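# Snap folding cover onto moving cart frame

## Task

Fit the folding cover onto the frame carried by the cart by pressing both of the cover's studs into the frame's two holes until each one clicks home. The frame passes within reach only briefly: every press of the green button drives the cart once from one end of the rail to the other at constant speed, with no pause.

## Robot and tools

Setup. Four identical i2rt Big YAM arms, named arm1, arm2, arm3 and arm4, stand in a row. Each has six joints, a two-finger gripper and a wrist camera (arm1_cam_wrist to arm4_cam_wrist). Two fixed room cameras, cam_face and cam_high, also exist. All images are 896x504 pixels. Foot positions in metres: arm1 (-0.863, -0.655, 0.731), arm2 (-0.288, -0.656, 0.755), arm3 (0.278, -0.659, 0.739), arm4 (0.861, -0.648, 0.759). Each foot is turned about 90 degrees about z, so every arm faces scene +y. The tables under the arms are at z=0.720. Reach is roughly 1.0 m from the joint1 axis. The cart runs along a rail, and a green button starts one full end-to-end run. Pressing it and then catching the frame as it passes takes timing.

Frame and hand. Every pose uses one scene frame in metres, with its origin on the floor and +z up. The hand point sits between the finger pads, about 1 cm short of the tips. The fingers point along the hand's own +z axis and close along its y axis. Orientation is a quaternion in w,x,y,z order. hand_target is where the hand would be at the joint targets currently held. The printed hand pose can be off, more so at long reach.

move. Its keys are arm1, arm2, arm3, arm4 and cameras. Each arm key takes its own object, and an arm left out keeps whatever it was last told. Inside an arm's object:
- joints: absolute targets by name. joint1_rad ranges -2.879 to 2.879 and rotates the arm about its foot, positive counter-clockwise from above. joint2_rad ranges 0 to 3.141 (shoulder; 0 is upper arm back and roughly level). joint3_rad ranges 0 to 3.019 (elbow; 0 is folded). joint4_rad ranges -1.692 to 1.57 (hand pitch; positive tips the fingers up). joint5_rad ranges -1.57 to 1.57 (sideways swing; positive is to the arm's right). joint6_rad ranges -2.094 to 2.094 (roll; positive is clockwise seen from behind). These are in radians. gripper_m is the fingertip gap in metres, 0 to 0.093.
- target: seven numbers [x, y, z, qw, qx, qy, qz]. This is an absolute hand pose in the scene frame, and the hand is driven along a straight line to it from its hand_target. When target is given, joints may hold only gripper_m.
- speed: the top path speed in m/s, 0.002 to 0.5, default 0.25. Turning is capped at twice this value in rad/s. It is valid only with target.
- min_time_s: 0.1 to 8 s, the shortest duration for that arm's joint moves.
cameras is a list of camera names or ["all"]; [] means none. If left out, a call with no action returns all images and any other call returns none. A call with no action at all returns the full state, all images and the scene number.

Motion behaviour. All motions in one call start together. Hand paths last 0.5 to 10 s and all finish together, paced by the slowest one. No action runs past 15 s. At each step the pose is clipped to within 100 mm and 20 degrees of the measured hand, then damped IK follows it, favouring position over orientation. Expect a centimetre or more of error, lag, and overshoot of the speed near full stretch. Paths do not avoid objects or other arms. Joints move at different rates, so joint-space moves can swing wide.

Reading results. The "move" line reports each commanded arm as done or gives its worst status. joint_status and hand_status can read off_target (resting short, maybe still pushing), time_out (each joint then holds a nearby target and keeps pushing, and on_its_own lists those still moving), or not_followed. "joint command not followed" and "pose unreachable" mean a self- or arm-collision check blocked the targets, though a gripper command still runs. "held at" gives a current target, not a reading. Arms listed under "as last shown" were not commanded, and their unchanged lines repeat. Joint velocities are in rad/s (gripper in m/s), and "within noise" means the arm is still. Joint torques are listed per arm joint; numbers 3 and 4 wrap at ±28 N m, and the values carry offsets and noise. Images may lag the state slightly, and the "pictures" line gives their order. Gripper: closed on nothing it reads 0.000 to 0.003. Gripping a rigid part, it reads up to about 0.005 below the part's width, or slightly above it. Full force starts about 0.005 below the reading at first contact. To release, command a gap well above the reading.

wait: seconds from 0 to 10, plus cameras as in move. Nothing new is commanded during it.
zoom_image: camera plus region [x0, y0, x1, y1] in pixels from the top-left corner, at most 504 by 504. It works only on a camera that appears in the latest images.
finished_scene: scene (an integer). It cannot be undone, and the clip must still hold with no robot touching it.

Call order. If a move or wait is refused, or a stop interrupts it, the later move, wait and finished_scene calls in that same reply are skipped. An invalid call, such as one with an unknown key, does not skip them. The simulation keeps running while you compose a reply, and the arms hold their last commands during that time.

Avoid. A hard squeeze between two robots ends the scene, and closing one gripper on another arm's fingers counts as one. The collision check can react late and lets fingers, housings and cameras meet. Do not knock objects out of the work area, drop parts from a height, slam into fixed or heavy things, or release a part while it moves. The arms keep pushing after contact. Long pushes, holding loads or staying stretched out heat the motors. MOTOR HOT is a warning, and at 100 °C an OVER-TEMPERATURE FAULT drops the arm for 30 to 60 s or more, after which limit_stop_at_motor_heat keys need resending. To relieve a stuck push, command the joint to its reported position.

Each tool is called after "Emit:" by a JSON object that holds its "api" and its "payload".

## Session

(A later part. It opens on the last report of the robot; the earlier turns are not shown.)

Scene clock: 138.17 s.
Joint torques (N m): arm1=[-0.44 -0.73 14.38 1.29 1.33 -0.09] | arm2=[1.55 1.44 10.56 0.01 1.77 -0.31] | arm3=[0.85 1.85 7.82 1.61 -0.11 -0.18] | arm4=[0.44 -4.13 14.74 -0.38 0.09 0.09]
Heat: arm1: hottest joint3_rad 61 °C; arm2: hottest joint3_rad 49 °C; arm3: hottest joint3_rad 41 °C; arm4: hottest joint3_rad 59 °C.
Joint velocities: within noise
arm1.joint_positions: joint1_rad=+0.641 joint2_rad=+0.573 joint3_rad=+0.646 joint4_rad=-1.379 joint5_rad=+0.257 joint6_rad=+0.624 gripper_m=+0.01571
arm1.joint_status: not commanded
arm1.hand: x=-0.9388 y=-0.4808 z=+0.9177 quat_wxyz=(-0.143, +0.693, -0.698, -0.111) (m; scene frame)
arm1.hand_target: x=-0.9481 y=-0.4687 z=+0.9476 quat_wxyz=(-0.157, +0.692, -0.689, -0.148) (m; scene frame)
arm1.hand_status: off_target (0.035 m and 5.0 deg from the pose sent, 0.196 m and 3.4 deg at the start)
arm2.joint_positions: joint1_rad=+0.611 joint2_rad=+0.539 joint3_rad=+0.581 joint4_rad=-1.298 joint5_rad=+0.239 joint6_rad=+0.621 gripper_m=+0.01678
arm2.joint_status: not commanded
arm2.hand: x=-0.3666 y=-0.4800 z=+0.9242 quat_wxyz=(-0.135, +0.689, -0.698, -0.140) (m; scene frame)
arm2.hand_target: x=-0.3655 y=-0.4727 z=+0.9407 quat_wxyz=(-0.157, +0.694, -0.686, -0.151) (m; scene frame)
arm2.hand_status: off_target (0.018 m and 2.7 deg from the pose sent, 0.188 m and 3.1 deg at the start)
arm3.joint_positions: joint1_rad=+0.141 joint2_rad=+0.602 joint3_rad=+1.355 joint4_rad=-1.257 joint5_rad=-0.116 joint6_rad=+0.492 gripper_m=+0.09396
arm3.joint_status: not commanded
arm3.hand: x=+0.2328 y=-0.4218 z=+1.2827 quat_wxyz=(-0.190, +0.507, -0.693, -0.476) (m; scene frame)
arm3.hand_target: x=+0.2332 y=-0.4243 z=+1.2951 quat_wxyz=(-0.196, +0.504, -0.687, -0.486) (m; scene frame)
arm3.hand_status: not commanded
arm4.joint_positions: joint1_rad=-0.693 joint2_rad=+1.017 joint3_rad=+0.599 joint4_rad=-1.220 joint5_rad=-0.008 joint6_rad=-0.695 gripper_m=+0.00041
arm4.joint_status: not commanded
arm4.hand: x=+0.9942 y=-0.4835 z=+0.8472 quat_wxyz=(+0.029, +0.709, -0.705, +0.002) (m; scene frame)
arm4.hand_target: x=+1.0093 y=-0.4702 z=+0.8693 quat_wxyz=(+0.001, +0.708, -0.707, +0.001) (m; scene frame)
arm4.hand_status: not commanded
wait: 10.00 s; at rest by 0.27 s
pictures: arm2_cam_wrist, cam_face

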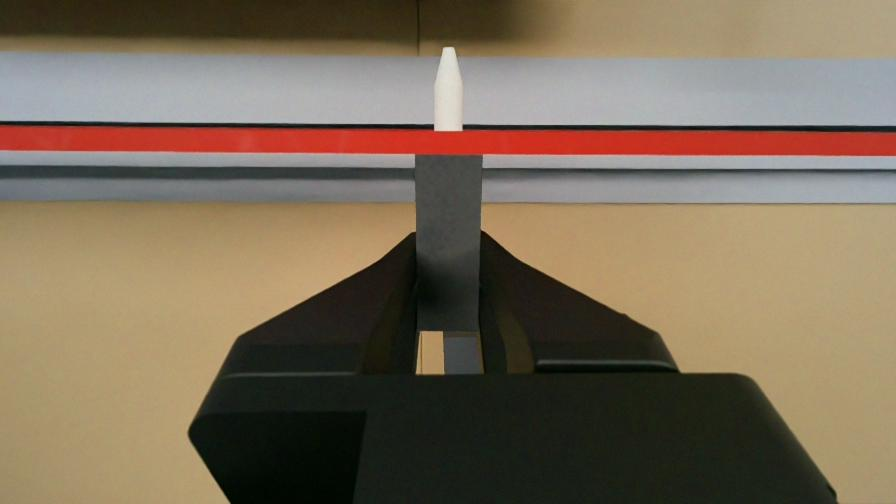

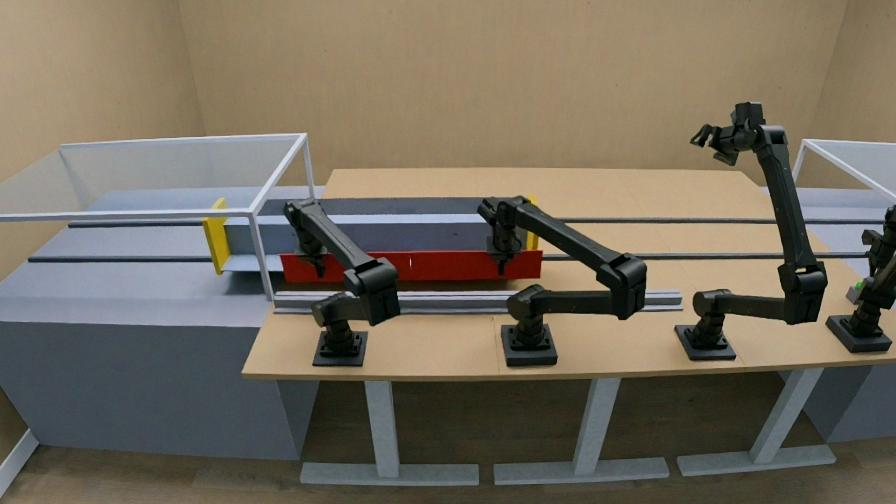

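Emit:
{"api": "wait", "payload": {"seconds": 3.5}}

Emit:
{"api": "move", "payload": {"arm1": {"target":[-0.958,-0.36,0.945,-0.1638,0.6878,-0.6878,-0.1638],"speed":0.06}, "arm2": {"target":[-0.371,-0.363,0.930,-0.1638,0.6878,-0.6878,-0.1638],"speed":0.06}, "cameras": ["arm1_cam_wrist","arm2_cam_wrist","cam_face"]}}

Scene clock: 142.67 s.
Joint torques (N m): arm1=[0.03 -0.79 14.39 1.35 1.31 -0.11] | arm2=[1.85 1.08 10.55 0.34 1.79 -0.27] | arm3=[0.44 1.49 7.84 1.68 -0.13 -0.27] | arm4=[0.67 -3.96 14.54 -0.32 0.1 0.03]
Heat: arm1: hottest joint3_rad 62 °C; arm2: hottest joint3_rad 50 °C; arm3: hottest joint3_rad 41 °C; arm4: hottest joint3_rad 59 °C.
Joint velocities: within noise
arm1.joint_positions: joint1_rad=+0.641 joint2_rad=+0.573 joint3_rad=+0.646 joint4_rad=-1.379 joint5_rad=+0.257 joint6_rad=+0.624 gripper_m=+0.01571
arm1.joint_status: not commanded
arm1.hand: x=-0.9388 y=-0.4808 z=+0.9177 quat_wxyz=(-0.143, +0.693, -0.698, -0.111) (m; scene frame)
arm1.hand_target: x=-0.9481 y=-0.4687 z=+0.9476 quat_wxyz=(-0.157, +0.692, -0.689, -0.148) (m; scene frame)
arm1.hand_status: off_target (0.035 m and 5.0 deg from the pose sent, 0.196 m and 3.4 deg at the start)
arm2.joint_positions: joint1_rad=+0.611 joint2_rad=+0.539 joint3_rad=+0.581 joint4_rad=-1.298 joint5_rad=+0.239 joint6_rad=+0.621 gripper_m=+0.01678
arm2.joint_status: not commanded
arm2.hand: x=-0.3666 y=-0.4800 z=+0.9242 quat_wxyz=(-0.135, +0.689, -0.698, -0.140) (m; scene frame)
arm2.hand_target: x=-0.3655 y=-0.4727 z=+0.9407 quat_wxyz=(-0.157, +0.694, -0.686, -0.151) (m; scene frame)
arm2.hand_status: off_target (0.018 m and 2.7 deg from the pose sent, 0.188 m and 3.1 deg at the start)
arm3.joint_positions: joint1_rad=+0.141 joint2_rad=+0.602 joint3_rad=+1.355 joint4_rad=-1.257 joint5_rad=-0.116 joint6_rad=+0.492 gripper_m=+0.09396
arm3.joint_status: not commanded
arm3.hand: x=+0.2328 y=-0.4218 z=+1.2827 quat_wxyz=(-0.190, +0.507, -0.693, -0.476) (m; scene frame)
arm3.hand_target: x=+0.2332 y=-0.4243 z=+1.2951 quat_wxyz=(-0.196, +0.504, -0.687, -0.486) (m; scene frame)
arm3.hand_status: not commanded
arm4.joint_positions: joint1_rad=-0.693 joint2_rad=+1.017 joint3_rad=+0.599 joint4_rad=-1.220 joint5_rad=-0.008 joint6_rad=-0.695 gripper_m=+0.00041
arm4.joint_status: not commanded
arm4.hand: x=+0.9942 y=-0.4835 z=+0.8472 quat_wxyz=(+0.029, +0.709, -0.705, +0.002) (m; scene frame)
arm4.hand_target: x=+1.0093 y=-0.4702 z=+0.8693 quat_wxyz=(+0.001, +0.708, -0.707, +0.001) (m; scene frame)
arm4.hand_status: not commanded
wait: 3.50 s; at rest from the start
pictures: none

Scene clock: 145.10 s.
Joint torques (N m): arm1=[-1.79 -6.01 18.55 2.44 1.09 -0.3] | arm2=[-0.44 -1.85 14.19 1.57 1.24 -0.59] | arm3=[0.03 1.61 7.94 1.7 -0.12 -0.16] | arm4=[0.62 -3.96 14.76 -0.38 0.07 0.11]
Heat: arm1: hottest joint3_rad 63 °C; arm2: hottest joint3_rad 50 °C; arm3: hottest joint3_rad 41 °C; arm4: hottest joint3_rad 59 °C.
move: arm1 off_target; arm2 off_target
Joint velocities: within noise
arm1.joint_positions: joint1_rad=+0.416 joint2_rad=+0.845 joint3_rad=+0.667 joint4_rad=-1.136 joint5_rad=+0.172 joint6_rad=+0.418 gripper_m=+0.01584
arm1.joint_status: not commanded
arm1.hand: x=-0.9420 y=-0.4060 z=+0.8847 quat_wxyz=(-0.123, +0.693, -0.704, -0.089) (m; scene frame)
arm1.hand_target: x=-0.9555 y=-0.3682 z=+0.9448 quat_wxyz=(-0.163, +0.687, -0.689, -0.163) (m; scene frame)
arm1.hand_status: off_target (0.078 m and 9.9 deg from the pose sent, 0.125 m and 6.7 deg at the start)
arm2.joint_positions: joint1_rad=+0.386 joint2_rad=+0.838 joint3_rad=+0.595 joint4_rad=-1.016 joint5_rad=+0.162 joint6_rad=+0.412 gripper_m=+0.01678
arm2.joint_status: not commanded
arm2.hand: x=-0.3692 y=-0.4020 z=+0.8876 quat_wxyz=(-0.125, +0.690, -0.702, -0.120) (m; scene frame)
arm2.hand_target: x=-0.3710 y=-0.3680 z=+0.9298 quat_wxyz=(-0.163, +0.687, -0.690, -0.161) (m; scene frame)
arm2.hand_status: off_target (0.058 m and 6.9 deg from the pose sent, 0.117 m and 4.5 deg at the start)
arm3, arm4: as last shown
pictures: arm1_cam_wrist, arm2_cam_wrist, cam_face

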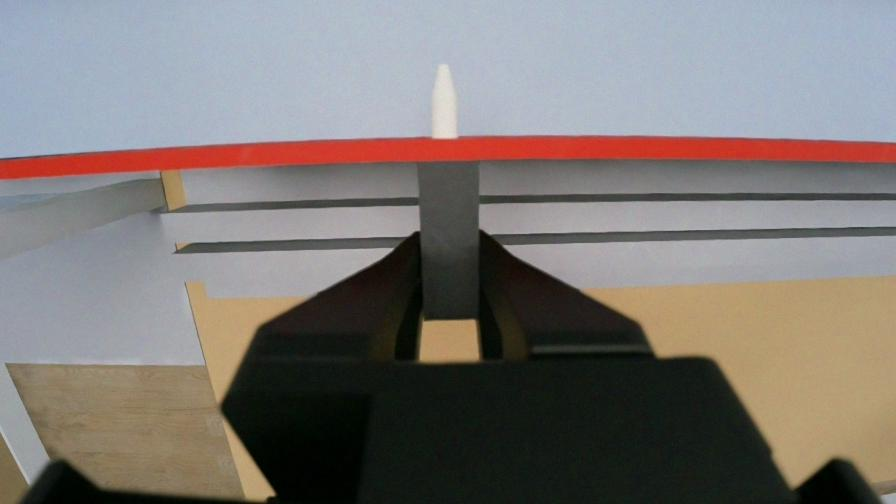

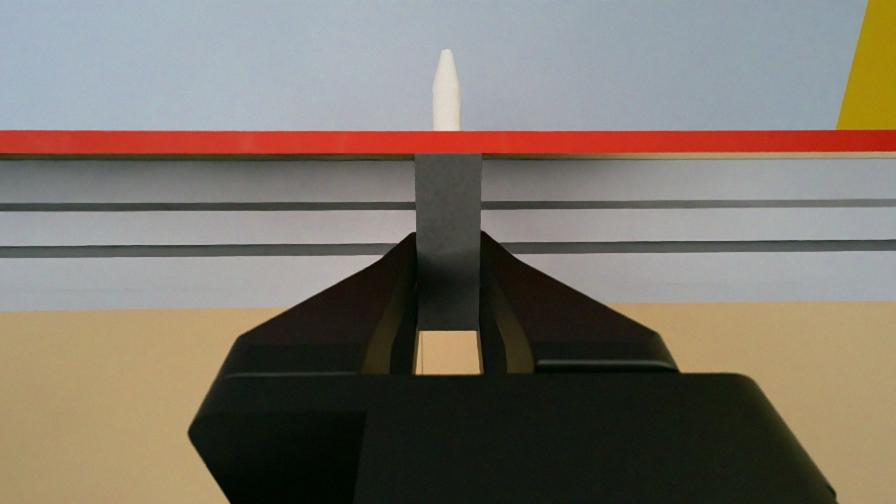

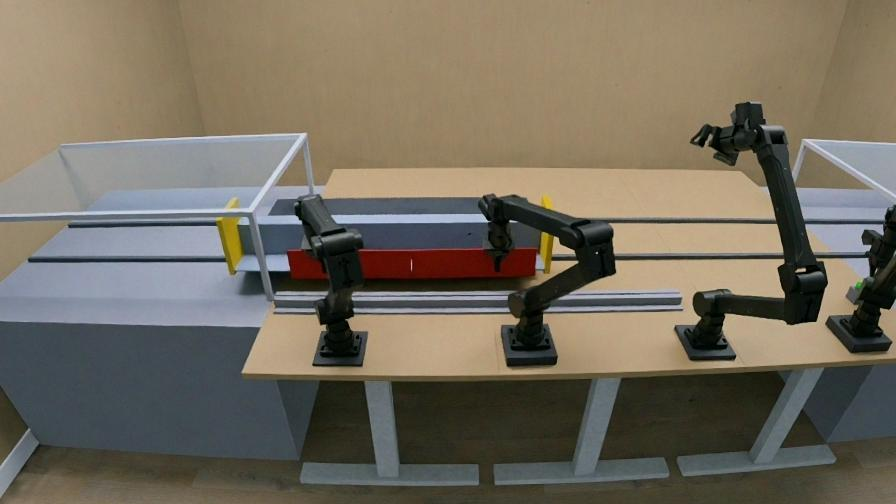

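Emit:
{"api": "move", "payload": {"arm1": {"target":[-0.955,-0.43,0.960,-0.1638,0.6878,-0.6878,-0.1638],"speed":0.12}, "arm2": {"target":[-0.371,-0.43,0.945,-0.1638,0.6878,-0.6878,-0.1638],"speed":0.12}, "cameras": ["arm1_cam_wrist","arm2_cam_wrist"]}}

Emit:
{"api": "move", "payload": {"arm1": {"target":[-0.957,-0.35,0.945,-0.176,0.6849,-0.6849,-0.176],"speed":0.06}, "arm2": {"target":[-0.371,-0.353,0.932,-0.176,0.6849,-0.6849,-0.176],"speed":0.06}, "cameras": ["arm1_cam_wrist","arm2_cam_wrist","cam_face"]}}

Scene clock: 146.83 s.
Joint torques (N m): arm1=[0.21 -3.96 16.25 0.91 1.29 -0.02] | arm2=[2.49 -1.2 11.69 -0.12 1.56 -0.17] | arm3=[0.03 1.73 7.69 1.65 -0.09 -0.2] | arm4=[0.09 -3.6 14.58 -0.38 0.14 0.11]
Heat: arm1: hottest joint3_rad 63 °C; arm2: hottest joint3_rad 51 °C; arm3: hottest joint3_rad 41 °C; arm4: hottest joint3_rad 59 °C.
move: arm1 off_target; arm2 off_target
Joint velocities: within noise
arm1.joint_positions: joint1_rad=+0.541 joint2_rad=+0.675 joint3_rad=+0.669 joint4_rad=-1.267 joint5_rad=+0.231 joint6_rad=+0.521 gripper_m=+0.01584
arm1.joint_status: not commanded
arm1.hand: x=-0.9443 y=-0.4447 z=+0.9161 quat_wxyz=(-0.145, +0.693, -0.697, -0.115) (m; scene frame)
arm1.hand_target: x=-0.9539 y=-0.4305 z=+0.9597 quat_wxyz=(-0.165, +0.687, -0.688, -0.165) (m; scene frame)
arm1.hand_status: off_target (0.048 m and 6.1 deg from the pose sent, 0.080 m and 9.9 deg at the start)
arm2.joint_positions: joint1_rad=+0.498 joint2_rad=+0.663 joint3_rad=+0.595 joint4_rad=-1.149 joint5_rad=+0.212 joint6_rad=+0.504 gripper_m=+0.01678
arm2.joint_status: not commanded
arm2.hand: x=-0.3719 y=-0.4381 z=+0.9181 quat_wxyz=(-0.141, +0.689, -0.696, -0.145) (m; scene frame)
arm2.hand_target: x=-0.3711 y=-0.4297 z=+0.9440 quat_wxyz=(-0.164, +0.688, -0.688, -0.163) (m; scene frame)
arm2.hand_status: off_target (0.028 m and 3.5 deg from the pose sent, 0.064 m and 6.9 deg at the start)
arm3, arm4: as last shown
pictures: arm1_cam_wrist, arm2_cam_wrist

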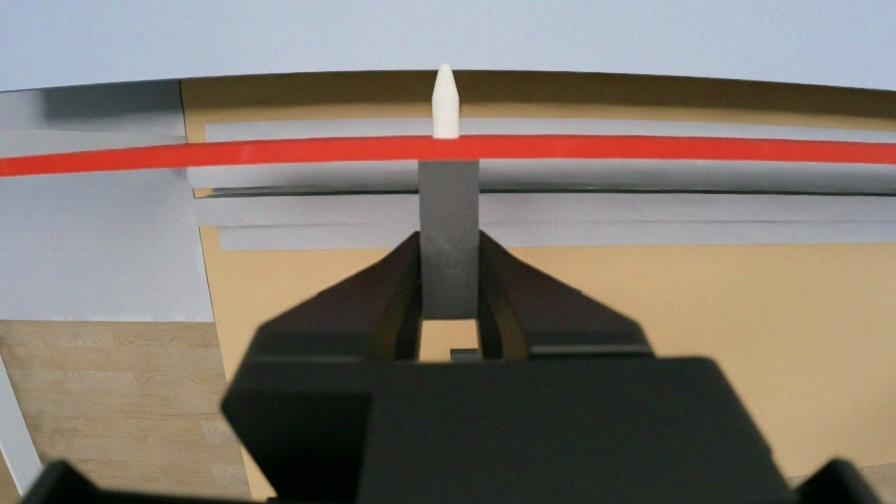

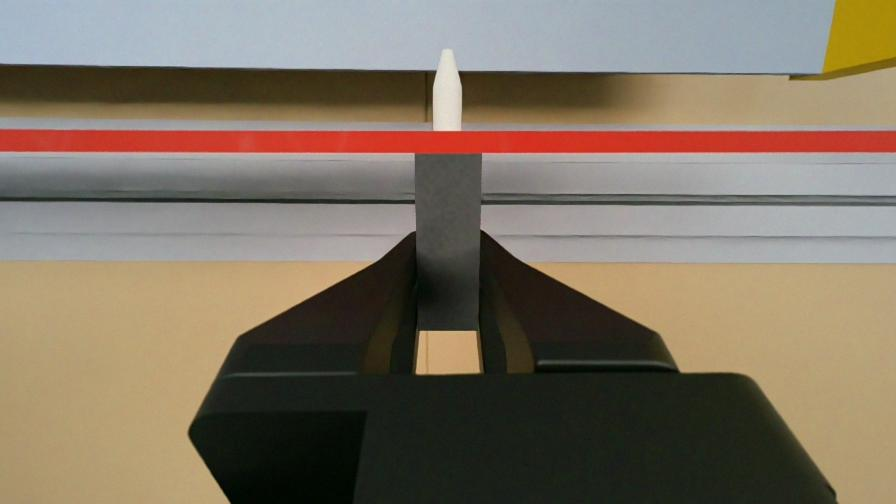

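Scene clock: 148.90 s.
Joint torques (N m): arm1=[-1.08 -5.13 18.22 3.12 0.97 -0.3] | arm2=[-0.32 -0.91 13.81 2.1 1.07 -0.52] | arm3=[0.15 2.02 8.13 1.61 -0.14 -0.21] | arm4=[-0.15 -4.42 14.63 -0.35 0.09 0.08]
Heat: arm1: hottest joint3_rad 64 °C; arm2: hottest joint3_rad 52 °C; arm3: hottest joint3_rad 41 °C; arm4: hottest joint3_rad 59 °C.
move: arm1 off_target; arm2 off_target
Joint velocities: within noise
arm1.joint_positions: joint1_rad=+0.403 joint2_rad=+0.846 joint3_rad=+0.667 joint4_rad=-1.109 joint5_rad=+0.185 joint6_rad=+0.401 gripper_m=+0.01593
arm1.joint_status: not commanded
arm1.hand: x=-0.9396 y=-0.3983 z=+0.8865 quat_wxyz=(-0.135, +0.692, -0.703, -0.097) (m; scene frame)
arm1.hand_target: x=-0.9541 y=-0.3589 z=+0.9458 quat_wxyz=(-0.176, +0.684, -0.686, -0.175) (m; scene frame)
arm1.hand_status: off_target (0.078 m and 10.4 deg from the pose sent, 0.100 m and 8.0 deg at the start)
arm2.joint_positions: joint1_rad=+0.377 joint2_rad=+0.838 joint3_rad=+0.595 joint4_rad=-0.984 joint5_rad=+0.178 joint6_rad=+0.394 gripper_m=+0.01678
arm2.joint_status: not commanded
arm2.hand: x=-0.3674 y=-0.3935 z=+0.8905 quat_wxyz=(-0.139, +0.690, -0.699, -0.130) (m; scene frame)
arm2.hand_target: x=-0.3704 y=-0.3585 z=+0.9333 quat_wxyz=(-0.177, +0.684, -0.686, -0.176) (m; scene frame)
arm2.hand_status: off_target (0.058 m and 7.0 deg from the pose sent, 0.086 m and 5.5 deg at the start)
arm3, arm4: as last shown
pictures: arm1_cam_wrist, arm2_cam_wrist, cam_face

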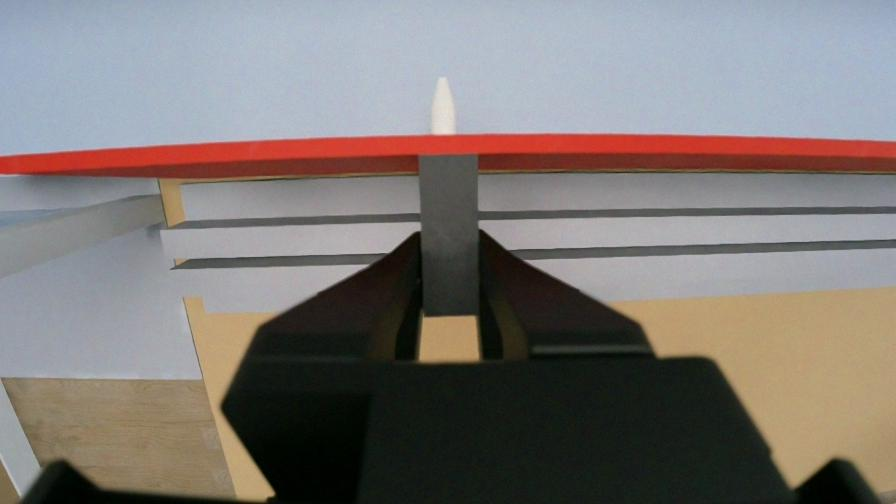

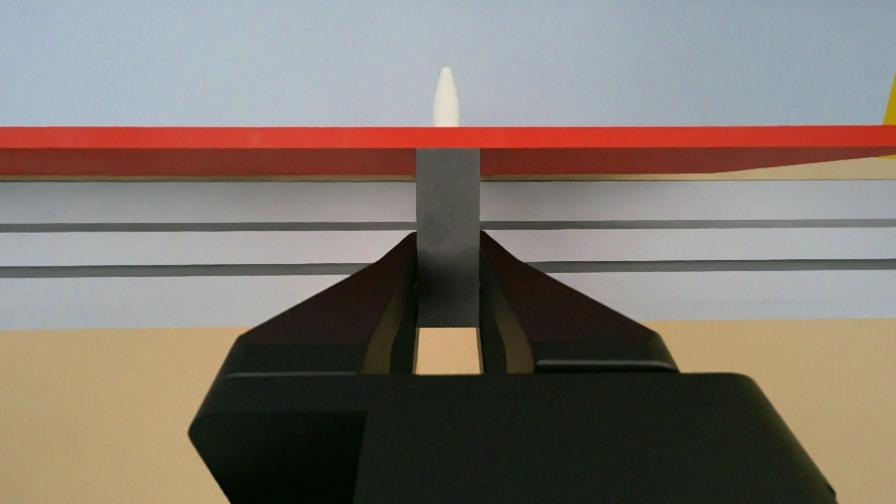

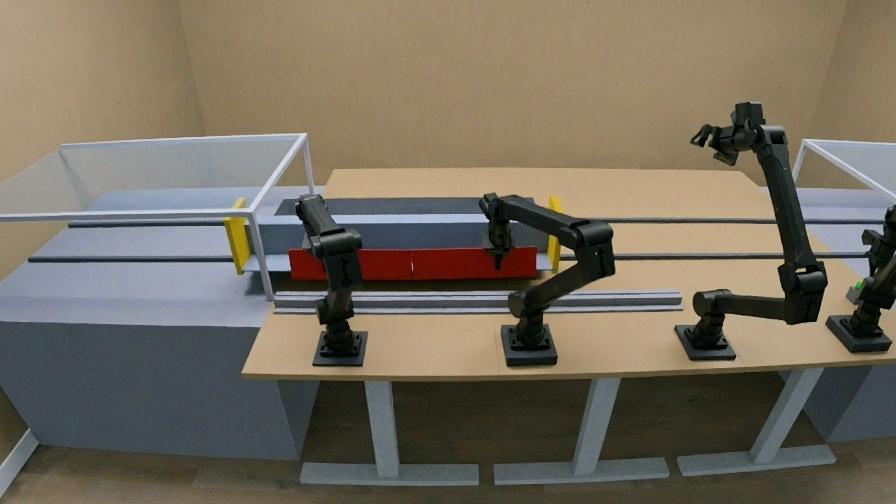

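Emit:
{"api": "move", "payload": {"arm1": {"target":[-0.957,-0.435,0.985,-0.176,0.6849,-0.6849,-0.176],"speed":0.15}, "arm2": {"target":[-0.371,-0.435,0.965,-0.176,0.6849,-0.6849,-0.176],"speed":0.15}}}

Emit:
{"api": "move", "payload": {"arm1": {"target":[-0.953,-0.35,0.96,-0.1864,0.6821,-0.6821,-0.1864],"speed":0.06}, "arm2": {"target":[-0.367,-0.353,0.945,-0.1843,0.6827,-0.6827,-0.1843],"speed":0.06}, "cameras": ["arm1_cam_wrist","arm2_cam_wrist","cam_face"]}}

Scene clock: 150.90 s.
Joint torques (N m): arm1=[-0.5 -2.78 18.59 0.8 1.56 -0.09] | arm2=[2.49 -0.73 13.93 -0.44 1.84 -0.25] | arm3=[-0.03 1.96 7.84 1.87 -0.1 -0.25] | arm4=[0.5 -4.37 14.61 -0.25 0.11 0.05]
Heat: arm1: hottest joint3_rad 65 °C; arm2: hottest joint3_rad 53 °C; arm3: hottest joint3_rad 41 °C; arm4: hottest joint3_rad 60 °C.
move: arm1 off_target; arm2 off_target
Joint velocities: within noise
arm1.joint_positions: joint1_rad=+0.586 joint2_rad=+0.648 joint3_rad=+0.686 joint4_rad=-1.319 joint5_rad=+0.261 joint6_rad=+0.562 gripper_m=+0.01593
arm1.joint_status: not commanded
arm1.hand: x=-0.9435 y=-0.4541 z=+0.9264 quat_wxyz=(-0.153, +0.692, -0.696, -0.114) (m; scene frame)
arm1.hand_target: x=-0.9551 y=-0.4369 z=+0.9833 quat_wxyz=(-0.177, +0.684, -0.685, -0.176) (m; scene frame)
arm1.hand_status: off_target (0.063 m and 7.7 deg from the pose sent, 0.107 m and 10.4 deg at the start)
arm2.joint_positions: joint1_rad=+0.536 joint2_rad=+0.620 joint3_rad=+0.595 joint4_rad=-1.183 joint5_rad=+0.238 joint6_rad=+0.538 gripper_m=+0.01678
arm2.joint_status: not commanded
arm2.hand: x=-0.3711 y=-0.4471 z=+0.9250 quat_wxyz=(-0.149, +0.687, -0.695, -0.152) (m; scene frame)
arm2.hand_target: x=-0.3711 y=-0.4351 z=+0.9635 quat_wxyz=(-0.177, +0.685, -0.685, -0.176) (m; scene frame)
arm2.hand_status: off_target (0.042 m and 4.3 deg from the pose sent, 0.085 m and 7.0 deg at the start)
arm3, arm4: as last shown
pictures: none

Scene clock: 153.10 s.
Joint torques (N m): arm1=[-1.49 -5.77 18.24 3.29 1.1 -0.34] | arm2=[-0.5 -1.44 14.38 1.94 1.09 -0.5] | arm3=[0.21 2.02 7.99 1.66 -0.09 -0.19] | arm4=[0.67 -4.25 14.64 -0.61 0.11 0.11]
Heat: arm1: hottest joint3_rad 66 °C; arm2: hottest joint3_rad 53 °C; arm3: hottest joint3_rad 41 °C; arm4: hottest joint3_rad 60 °C.
move: arm1 off_target; arm2 off_target
Joint velocities: within noise
arm1.joint_positions: joint1_rad=+0.397 joint2_rad=+0.820 joint3_rad=+0.686 joint4_rad=-1.125 joint5_rad=+0.191 joint6_rad=+0.394 gripper_m=+0.01600
arm1.joint_status: not commanded
arm1.hand: x=-0.9372 y=-0.3969 z=+0.9001 quat_wxyz=(-0.143, +0.690, -0.702, -0.108) (m; scene frame)
arm1.hand_target: x=-0.9505 y=-0.3588 z=+0.9611 quat_wxyz=(-0.186, +0.681, -0.683, -0.186) (m; scene frame)
arm1.hand_status: off_target (0.078 m and 10.6 deg from the pose sent, 0.110 m and 9.4 deg at the start)
arm2.joint_positions: joint1_rad=+0.367 joint2_rad=+0.812 joint3_rad=+0.602 joint4_rad=-0.996 joint5_rad=+0.179 joint6_rad=+0.385 gripper_m=+0.01678
arm2.joint_status: not commanded
arm2.hand: x=-0.3644 y=-0.3932 z=+0.8995 quat_wxyz=(-0.145, +0.687, -0.698, -0.138) (m; scene frame)
arm2.hand_target: x=-0.3663 y=-0.3587 z=+0.9456 quat_wxyz=(-0.185, +0.681, -0.684, -0.183) (m; scene frame)
arm2.hand_status: off_target (0.061 m and 7.2 deg from the pose sent, 0.096 m and 5.7 deg at the start)
arm3, arm4: as last shown
pictures: arm1_cam_wrist, arm2_cam_wrist, cam_face

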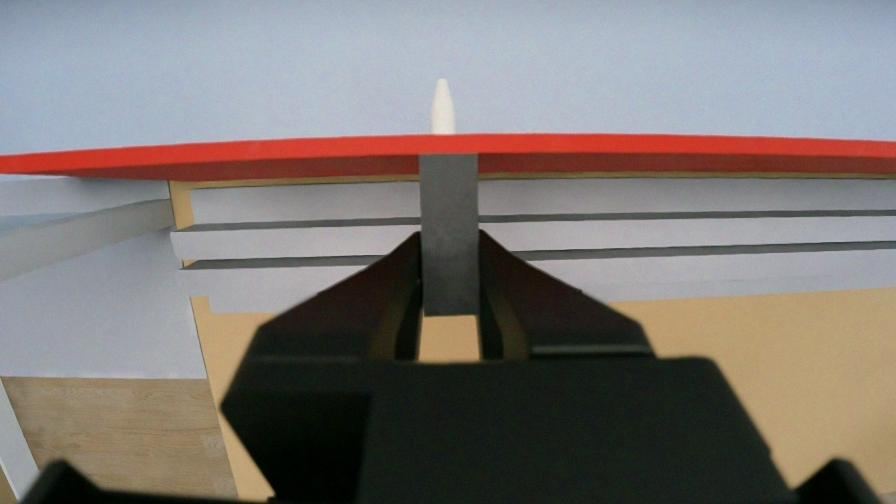

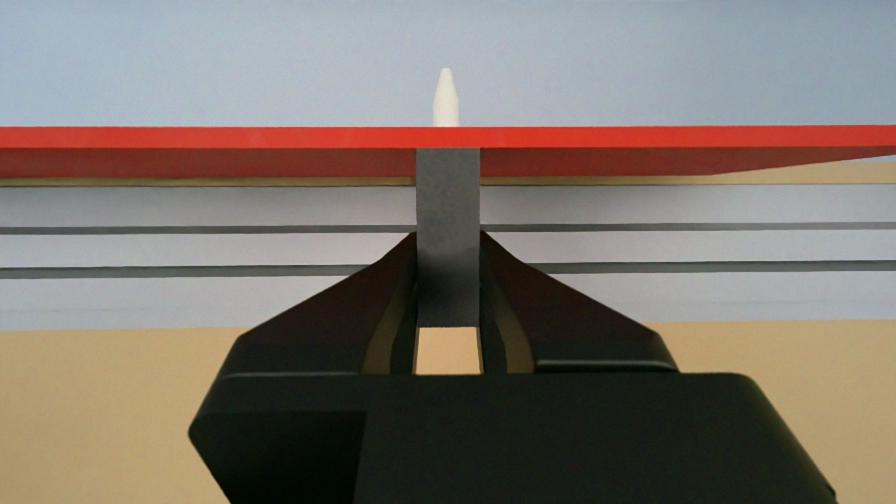

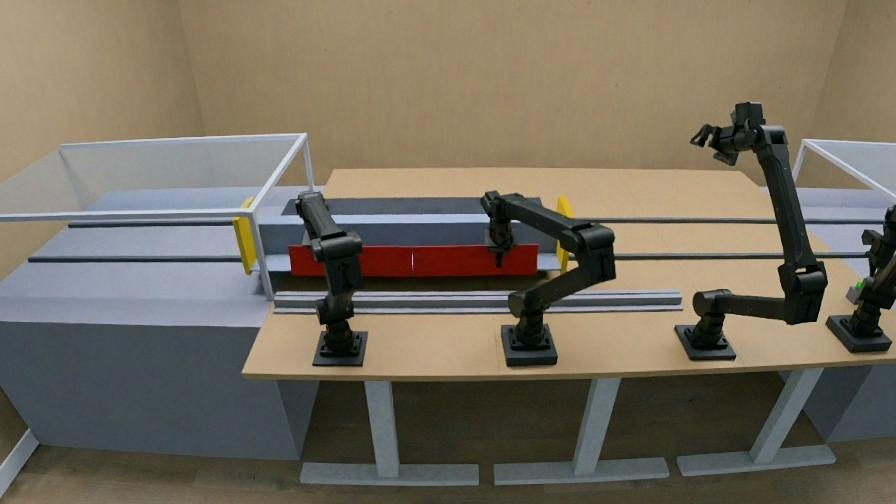

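Emit:
{"api": "move", "payload": {"arm1": {"target":[-0.925,-0.425,1.0,-0.1864,0.6821,-0.6821,-0.1864],"speed":0.15}, "arm2": {"target":[-0.34,-0.425,0.98,-0.1843,0.6827,-0.6827,-0.1843],"speed":0.15}}}

Emit:
{"api": "move", "payload": {"arm1": {"target":[-0.903,-0.37,0.98,-0.1905,0.681,-0.681,-0.1905],"speed":0.06}, "arm2": {"target":[-0.313,-0.37,0.96,-0.1884,0.6815,-0.6815,-0.1884],"speed":0.06}, "cameras": ["arm1_cam_wrist","arm2_cam_wrist"]}}

Scene clock: 154.93 s.
Joint torques (N m): arm1=[0.21 -3.14 18.76 1.2 1.08 -0.09] | arm2=[-0.38 -0.38 14.61 0.24 1.04 -0.34] | arm3=[-0.15 2.55 7.88 1.76 -0.11 -0.23] | arm4=[1.14 -3.49 14.65 -0.39 0.1 0.05]
Heat: arm1: hottest joint3_rad 66 °C; arm2: hottest joint3_rad 53 °C; arm3: hottest joint3_rad 41 °C; arm4: hottest joint3_rad 60 °C.
move: arm1 off_target; arm2 off_target
Joint velocities: within noise
arm1.joint_positions: joint1_rad=+0.397 joint2_rad=+0.609 joint3_rad=+0.698 joint4_rad=-1.309 joint5_rad=+0.197 joint6_rad=+0.386 gripper_m=+0.01600
arm1.joint_status: not commanded
arm1.hand: x=-0.9155 y=-0.4443 z=+0.9378 quat_wxyz=(-0.153, +0.688, -0.698, -0.124) (m; scene frame)
arm1.hand_target: x=-0.9235 y=-0.4282 z=+0.9974 quat_wxyz=(-0.186, +0.682, -0.682, -0.187) (m; scene frame)
arm1.hand_status: off_target (0.066 m and 8.3 deg from the pose sent, 0.105 m and 10.6 deg at the start)
arm2.joint_positions: joint1_rad=+0.367 joint2_rad=+0.580 joint3_rad=+0.602 joint4_rad=-1.183 joint5_rad=+0.184 joint6_rad=+0.375 gripper_m=+0.01678
arm2.joint_status: not commanded
arm2.hand: x=-0.3435 y=-0.4387 z=+0.9344 quat_wxyz=(-0.156, +0.685, -0.694, -0.157) (m; scene frame)
arm2.hand_target: x=-0.3407 y=-0.4254 z=+0.9784 quat_wxyz=(-0.185, +0.682, -0.683, -0.185) (m; scene frame)
arm2.hand_status: off_target (0.048 m and 4.7 deg from the pose sent, 0.090 m and 7.2 deg at the start)
arm3, arm4: as last shown
pictures: none

Scene clock: 156.70 s.
Joint torques (N m): arm1=[-0.85 -4.13 17.32 2.85 0.11 -0.17] | arm2=[-0.91 -1.03 13.64 1.31 0.8 -0.48] | arm3=[0.85 1.14 7.9 1.91 -0.1 -0.14] | arm4=[0.15 -3.14 14.76 -0.42 0.11 0.11]
Heat: arm1: hottest joint3_rad 65 °C; arm2: hottest joint3_rad 53 °C; arm3: hottest joint3_rad 41 °C; arm4: hottest joint3_rad 60 °C.
move: arm1 off_target; arm2 off_target
Joint velocities: within noise
arm1.joint_positions: joint1_rad=+0.199 joint2_rad=+0.711 joint3_rad=+0.698 joint4_rad=-1.181 joint5_rad=+0.114 joint6_rad=+0.200 gripper_m=+0.01600
arm1.joint_status: not commanded
arm1.hand: x=-0.8948 y=-0.4041 z=+0.9251 quat_wxyz=(-0.147, +0.689, -0.698, -0.126) (m; scene frame)
arm1.hand_target: x=-0.9016 y=-0.3759 z=+0.9801 quat_wxyz=(-0.190, +0.681, -0.681, -0.191) (m; scene frame)
arm1.hand_status: off_target (0.065 m and 9.2 deg from the pose sent, 0.086 m and 9.0 deg at the start)
arm2.joint_positions: joint1_rad=+0.150 joint2_rad=+0.704 joint3_rad=+0.602 joint4_rad=-1.037 joint5_rad=+0.077 joint6_rad=+0.181 gripper_m=+0.01678
arm2.joint_status: not commanded
arm2.hand: x=-0.3210 y=-0.3966 z=+0.9191 quat_wxyz=(-0.147, +0.686, -0.695, -0.159) (m; scene frame)
arm2.hand_target: x=-0.3139 y=-0.3734 z=+0.9592 quat_wxyz=(-0.188, +0.681, -0.683, -0.187) (m; scene frame)
arm2.hand_status: off_target (0.049 m and 6.0 deg from the pose sent, 0.079 m and 5.4 deg at the start)
arm3, arm4: as last shown
pictures: arm1_cam_wrist, arm2_cam_wrist

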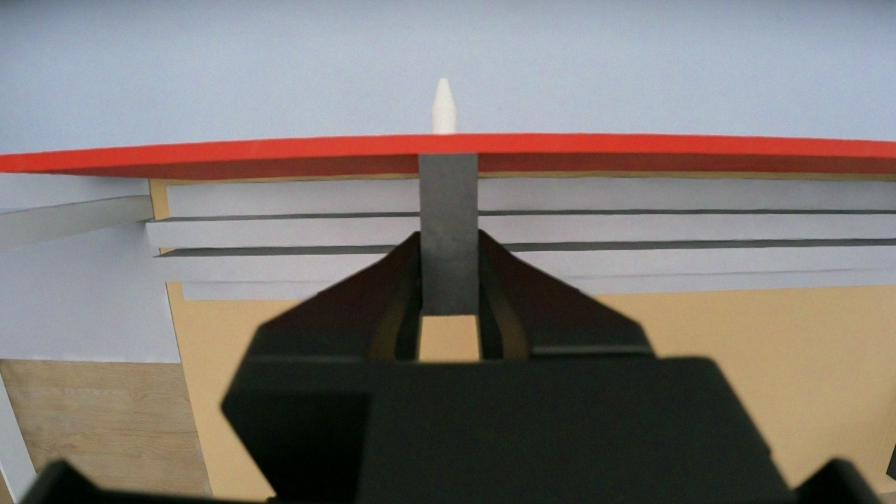

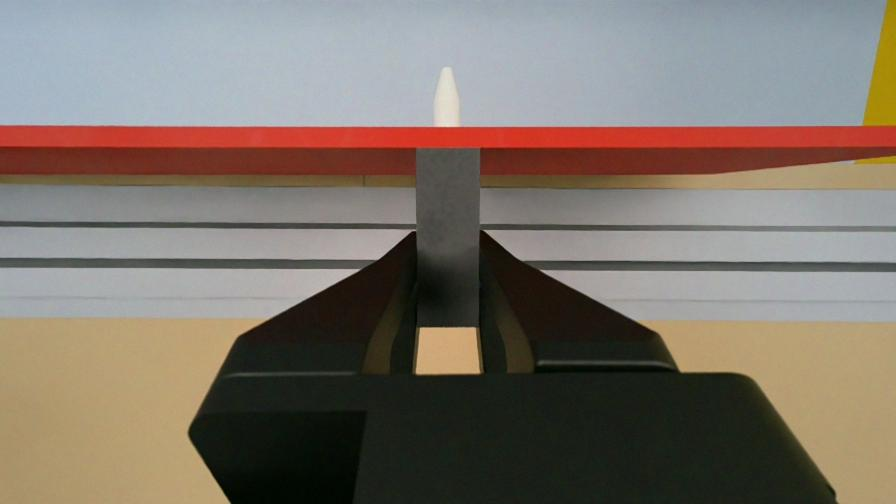

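Emit:
{"api": "move", "payload": {"arm1": {"target":[-0.886,-0.345,0.960,-0.178,0.6844,-0.6844,-0.178],"speed":0.05}, "arm2": {"target":[-0.300,-0.345,0.945,-0.178,0.6844,-0.6844,-0.178],"speed":0.05}, "cameras": ["arm1_cam_wrist","arm2_cam_wrist"]}}

Scene clock: 159.57 s.
Joint torques (N m): arm1=[-1.14 -4.66 16.8 3.36 0.03 -0.26] | arm2=[-0.44 -1.85 14.27 2.17 0.64 -0.48] | arm3=[0.38 2.67 8.13 1.77 -0.1 -0.24] | arm4=[0.73 -3.31 14.74 -0.5 0.11 0.11]
Heat: arm1: hottest joint3_rad 64 °C; arm2: hottest joint3_rad 53 °C; arm3: hottest joint3_rad 41 °C; arm4: hottest joint3_rad 60 °C.
move: arm1 off_target; arm2 off_target
Joint velocities: within noise
arm1.joint_positions: joint1_rad=+0.097 joint2_rad=+0.796 joint3_rad=+0.698 joint4_rad=-1.132 joint5_rad=+0.059 joint6_rad=+0.124 gripper_m=+0.01600
arm1.joint_status: not commanded
arm1.hand: x=-0.8802 y=-0.3869 z=+0.9083 quat_wxyz=(-0.126, +0.687, -0.706, -0.115) (m; scene frame)
arm1.hand_target: x=-0.8854 y=-0.3520 z=+0.9616 quat_wxyz=(-0.178, +0.684, -0.685, -0.178) (m; scene frame)
arm1.hand_status: off_target (0.067 m and 9.7 deg from the pose sent, 0.069 m and 7.1 deg at the start)
arm2.joint_positions: joint1_rad=+0.067 joint2_rad=+0.798 joint3_rad=+0.602 joint4_rad=-1.001 joint5_rad=+0.041 joint6_rad=+0.113 gripper_m=+0.01678
arm2.joint_status: not commanded
arm2.hand: x=-0.3069 y=-0.3846 z=+0.8993 quat_wxyz=(-0.127, +0.688, -0.701, -0.137) (m; scene frame)
arm2.hand_target: x=-0.3006 y=-0.3504 z=+0.9464 quat_wxyz=(-0.180, +0.683, -0.685, -0.177) (m; scene frame)
arm2.hand_status: off_target (0.061 m and 7.8 deg from the pose sent, 0.061 m and 4.4 deg at the start)
arm3.joint_positions: joint1_rad=+0.141 joint2_rad=+0.602 joint3_rad=+1.355 joint4_rad=-1.257 joint5_rad=-0.116 joint6_rad=+0.492 gripper_m=+0.09396
arm3.joint_status: not commanded
arm3.hand: x=+0.2328 y=-0.4218 z=+1.2827 quat_wxyz=(-0.190, +0.507, -0.693, -0.476) (m; scene frame)
arm3.hand_target: x=+0.2332 y=-0.4243 z=+1.2951 quat_wxyz=(-0.196, +0.504, -0.687, -0.486) (m; scene frame)
arm3.hand_status: not commanded
arm4.joint_positions: joint1_rad=-0.693 joint2_rad=+1.017 joint3_rad=+0.599 joint4_rad=-1.220 joint5_rad=-0.008 joint6_rad=-0.695 gripper_m=+0.00041
arm4.joint_status: not commanded
arm4.hand: x=+0.9942 y=-0.4835 z=+0.8472 quat_wxyz=(+0.029, +0.709, -0.705, +0.002) (m; scene frame)
arm4.hand_target: x=+1.0093 y=-0.4702 z=+0.8693 quat_wxyz=(+0.001, +0.708, -0.707, +0.001) (m; scene frame)
arm4.hand_status: not commanded
pictures: arm1_cam_wrist, arm2_cam_wrist

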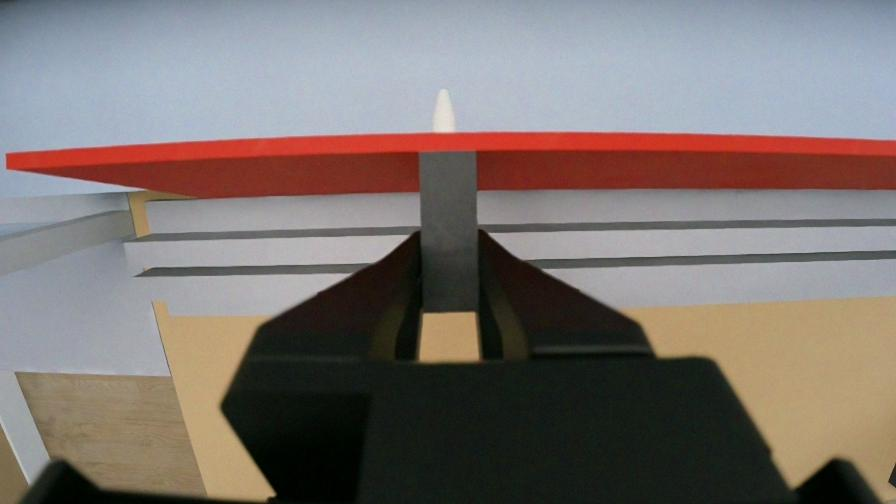

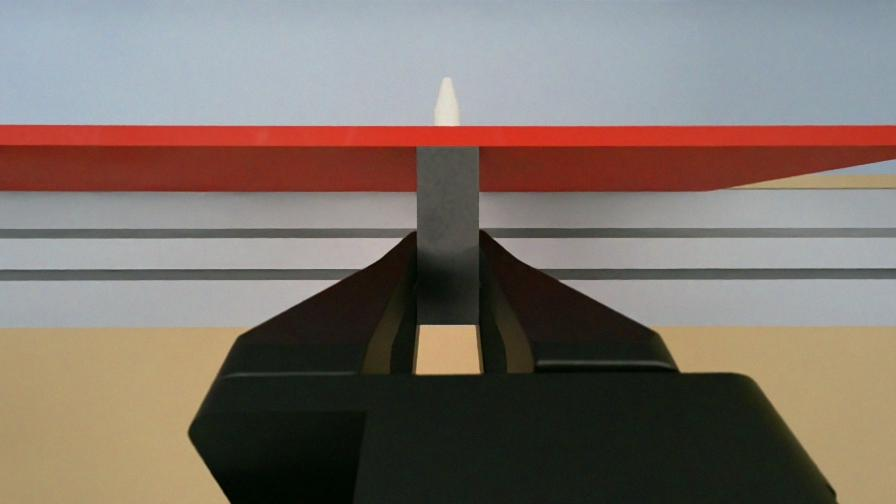

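Emit:
{"api": "move", "payload": {"arm1": {"target":[-0.866,-0.410,0.985,-0.153,0.6903,-0.6903,-0.153],"speed":0.08}, "arm2": {"target":[-0.280,-0.410,0.975,-0.153,0.6903,-0.6903,-0.153],"speed":0.08}}}

Emit:
{"api": "move", "payload": {"arm1": {"target":[-0.856,-0.366,0.975,-0.178,0.6844,-0.6844,-0.178],"speed":0.05}, "arm2": {"target":[-0.270,-0.366,0.965,-0.178,0.6844,-0.6844,-0.178],"speed":0.05}, "cameras": ["arm1_cam_wrist","arm2_cam_wrist"]}}

Scene clock: 161.80 s.
Joint torques (N m): arm1=[-1.08 -4.37 17.98 1.2 -0.34 -0.17] | arm2=[-0.79 -1.49 15.36 0.36 0.43 -0.44] | arm3=[0.38 2.55 7.87 1.66 -0.1 -0.17] | arm4=[0.79 -4.25 14.57 -0.12 0.1 0.03]
Heat: arm1: hottest joint3_rad 64 °C; arm2: hottest joint3_rad 53 °C; arm3: hottest joint3_rad 41 °C; arm4: hottest joint3_rad 60 °C.
move: arm1 off_target; arm2 off_target
Joint velocities: within noise
arm1.joint_positions: joint1_rad=+0.018 joint2_rad=+0.673 joint3_rad=+0.715 joint4_rad=-1.311 joint5_rad=+0.033 joint6_rad=+0.048 gripper_m=+0.01600
arm1.joint_status: not commanded
arm1.hand: x=-0.8624 y=-0.4315 z=+0.9295 quat_wxyz=(-0.112, +0.690, -0.708, -0.099) (m; scene frame)
arm1.hand_target: x=-0.8647 y=-0.4130 z=+0.9839 quat_wxyz=(-0.156, +0.690, -0.691, -0.151) (m; scene frame)
arm1.hand_status: off_target (0.060 m and 8.0 deg from the pose sent, 0.081 m and 5.6 deg at the start)
arm2.joint_positions: joint1_rad=-0.022 joint2_rad=+0.654 joint3_rad=+0.622 joint4_rad=-1.212 joint5_rad=+0.001 joint6_rad=+0.035 gripper_m=+0.01678
arm2.joint_status: not commanded
arm2.hand: x=-0.2887 y=-0.4314 z=+0.9229 quat_wxyz=(-0.107, +0.690, -0.705, -0.122) (m; scene frame)
arm2.hand_target: x=-0.2811 y=-0.4120 z=+0.9733 quat_wxyz=(-0.154, +0.690, -0.691, -0.152) (m; scene frame)
arm2.hand_status: off_target (0.057 m and 6.6 deg from the pose sent, 0.084 m and 3.7 deg at the start)
arm3, arm4: as last shown
pictures: none

Scene clock: 163.47 s.
Joint torques (N m): arm1=[-1.26 -4.25 16.44 2.62 -0.52 -0.21] | arm2=[-0.91 -2.26 14.49 1.68 0.3 -0.48] | arm3=[0.97 1.96 7.92 1.8 -0.09 -0.2] | arm4=[1.2 -4.13 14.75 -0.57 0.11 0.03]
Heat: arm1: hottest joint3_rad 64 °C; arm2: hottest joint3_rad 54 °C; arm3: hottest joint3_rad 41 °C; arm4: hottest joint3_rad 60 °C.
move: arm1 off_target; arm2 off_target
Joint velocities: within noise
arm1.joint_positions: joint1_rad=-0.038 joint2_rad=+0.736 joint3_rad=+0.715 joint4_rad=-1.182 joint5_rad=+0.002 joint6_rad=-0.002 gripper_m=+0.01600
arm1.joint_status: not commanded
arm1.hand: x=-0.8541 y=-0.3973 z=+0.9260 quat_wxyz=(-0.130, +0.686, -0.705, -0.127) (m; scene frame)
arm1.hand_target: x=-0.8557 y=-0.3705 z=+0.9746 quat_wxyz=(-0.178, +0.684, -0.685, -0.177) (m; scene frame)
arm1.hand_status: off_target (0.058 m and 8.4 deg from the pose sent, 0.080 m and 12.1 deg at the start)
arm2.joint_positions: joint1_rad=-0.071 joint2_rad=+0.730 joint3_rad=+0.622 joint4_rad=-1.074 joint5_rad=-0.019 joint6_rad=-0.013 gripper_m=+0.01678
arm2.joint_status: not commanded
arm2.hand: x=-0.2801 y=-0.3967 z=+0.9178 quat_wxyz=(-0.128, +0.687, -0.701, -0.144) (m; scene frame)
arm2.hand_target: x=-0.2711 y=-0.3699 z=+0.9646 quat_wxyz=(-0.179, +0.684, -0.685, -0.177) (m; scene frame)
arm2.hand_status: off_target (0.057 m and 7.2 deg from the pose sent, 0.080 m and 10.6 deg at the start)
arm3, arm4: as last shown
pictures: arm1_cam_wrist, arm2_cam_wrist

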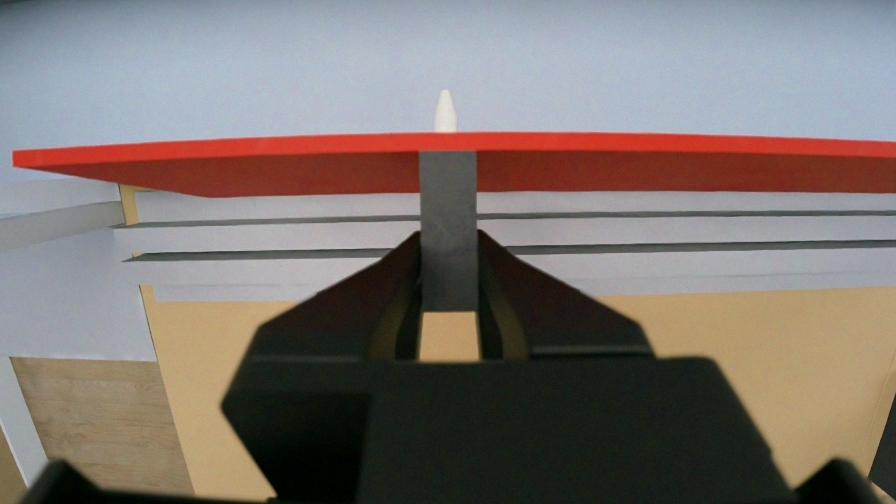

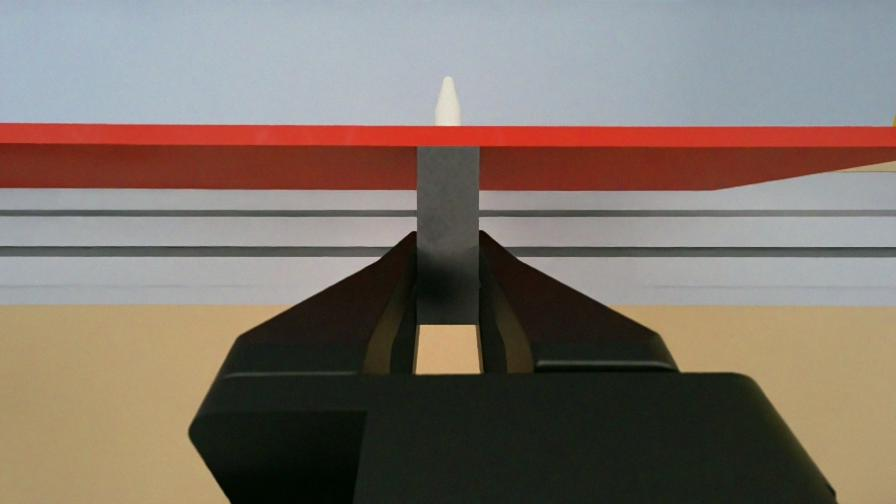

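Emit:
{"api": "move", "payload": {"arm1": {"target":[-0.838,-0.330,0.985,-0.178,0.6844,-0.6844,-0.178],"speed":0.05}, "arm2": {"target":[-0.253,-0.330,0.980,-0.178,0.6844,-0.6844,-0.178],"speed":0.05}, "cameras": ["arm1_cam_wrist","arm2_cam_wrist"]}}

Scene clock: 165.50 s.
Joint torques (N m): arm1=[-1.14 -5.19 17.8 2.89 -0.43 -0.13] | arm2=[-0.38 -2.84 16.06 1.98 0.07 -0.37] | arm3=[1.2 1.67 8.03 1.73 -0.1 -0.21] | arm4=[0.85 -3.19 14.67 -0.28 0.12 0.08]
Heat: arm1: hottest joint3_rad 64 °C; arm2: hottest joint3_rad 55 °C; arm3: hottest joint3_rad 41 °C; arm4: hottest joint3_rad 60 °C.
move: arm1 off_target; arm2 off_target
Joint velocities: within noise
arm1.joint_positions: joint1_rad=-0.111 joint2_rad=+0.840 joint3_rad=+0.772 joint4_rad=-1.159 joint5_rad=-0.033 joint6_rad=-0.065 gripper_m=+0.01598
arm1.joint_status: not commanded
arm1.hand: x=-0.8390 y=-0.3716 z=+0.9285 quat_wxyz=(-0.118, +0.686, -0.707, -0.123) (m; scene frame)
arm1.hand_target: x=-0.8381 y=-0.3372 z=+0.9859 quat_wxyz=(-0.179, +0.684, -0.684, -0.178) (m; scene frame)
arm1.hand_status: off_target (0.070 m and 9.7 deg from the pose sent, 0.091 m and 8.4 deg at the start)
arm2.joint_positions: joint1_rad=-0.139 joint2_rad=+0.842 joint3_rad=+0.684 joint4_rad=-1.063 joint5_rad=-0.043 joint6_rad=-0.074 gripper_m=+0.01678
arm2.joint_status: not commanded
arm2.hand: x=-0.2645 y=-0.3738 z=+0.9195 quat_wxyz=(-0.114, +0.689, -0.704, -0.132) (m; scene frame)
arm2.hand_target: x=-0.2545 y=-0.3372 z=+0.9796 quat_wxyz=(-0.179, +0.684, -0.685, -0.176) (m; scene frame)
arm2.hand_status: off_target (0.076 m and 9.3 deg from the pose sent, 0.095 m and 7.2 deg at the start)
arm3, arm4: as last shown
pictures: arm1_cam_wrist, arm2_cam_wrist

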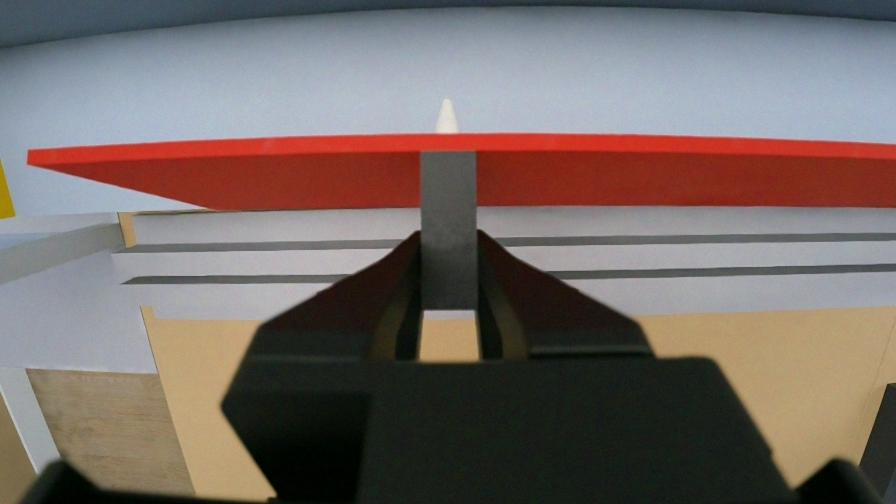

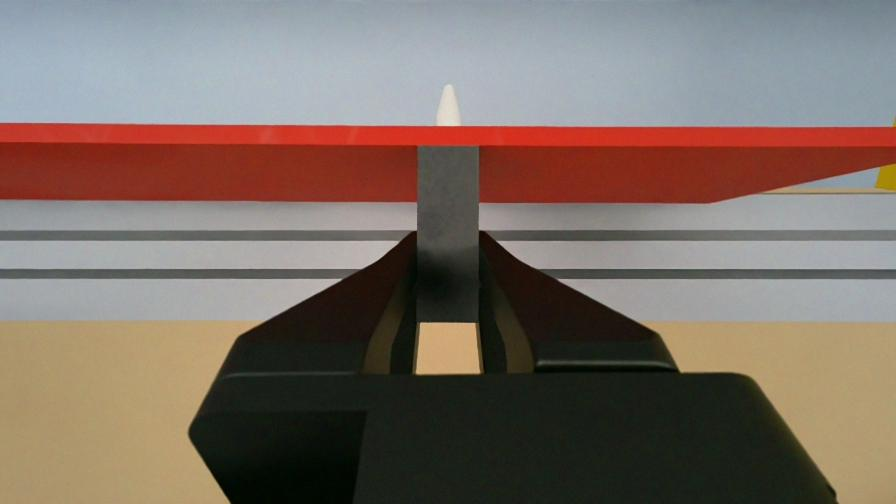

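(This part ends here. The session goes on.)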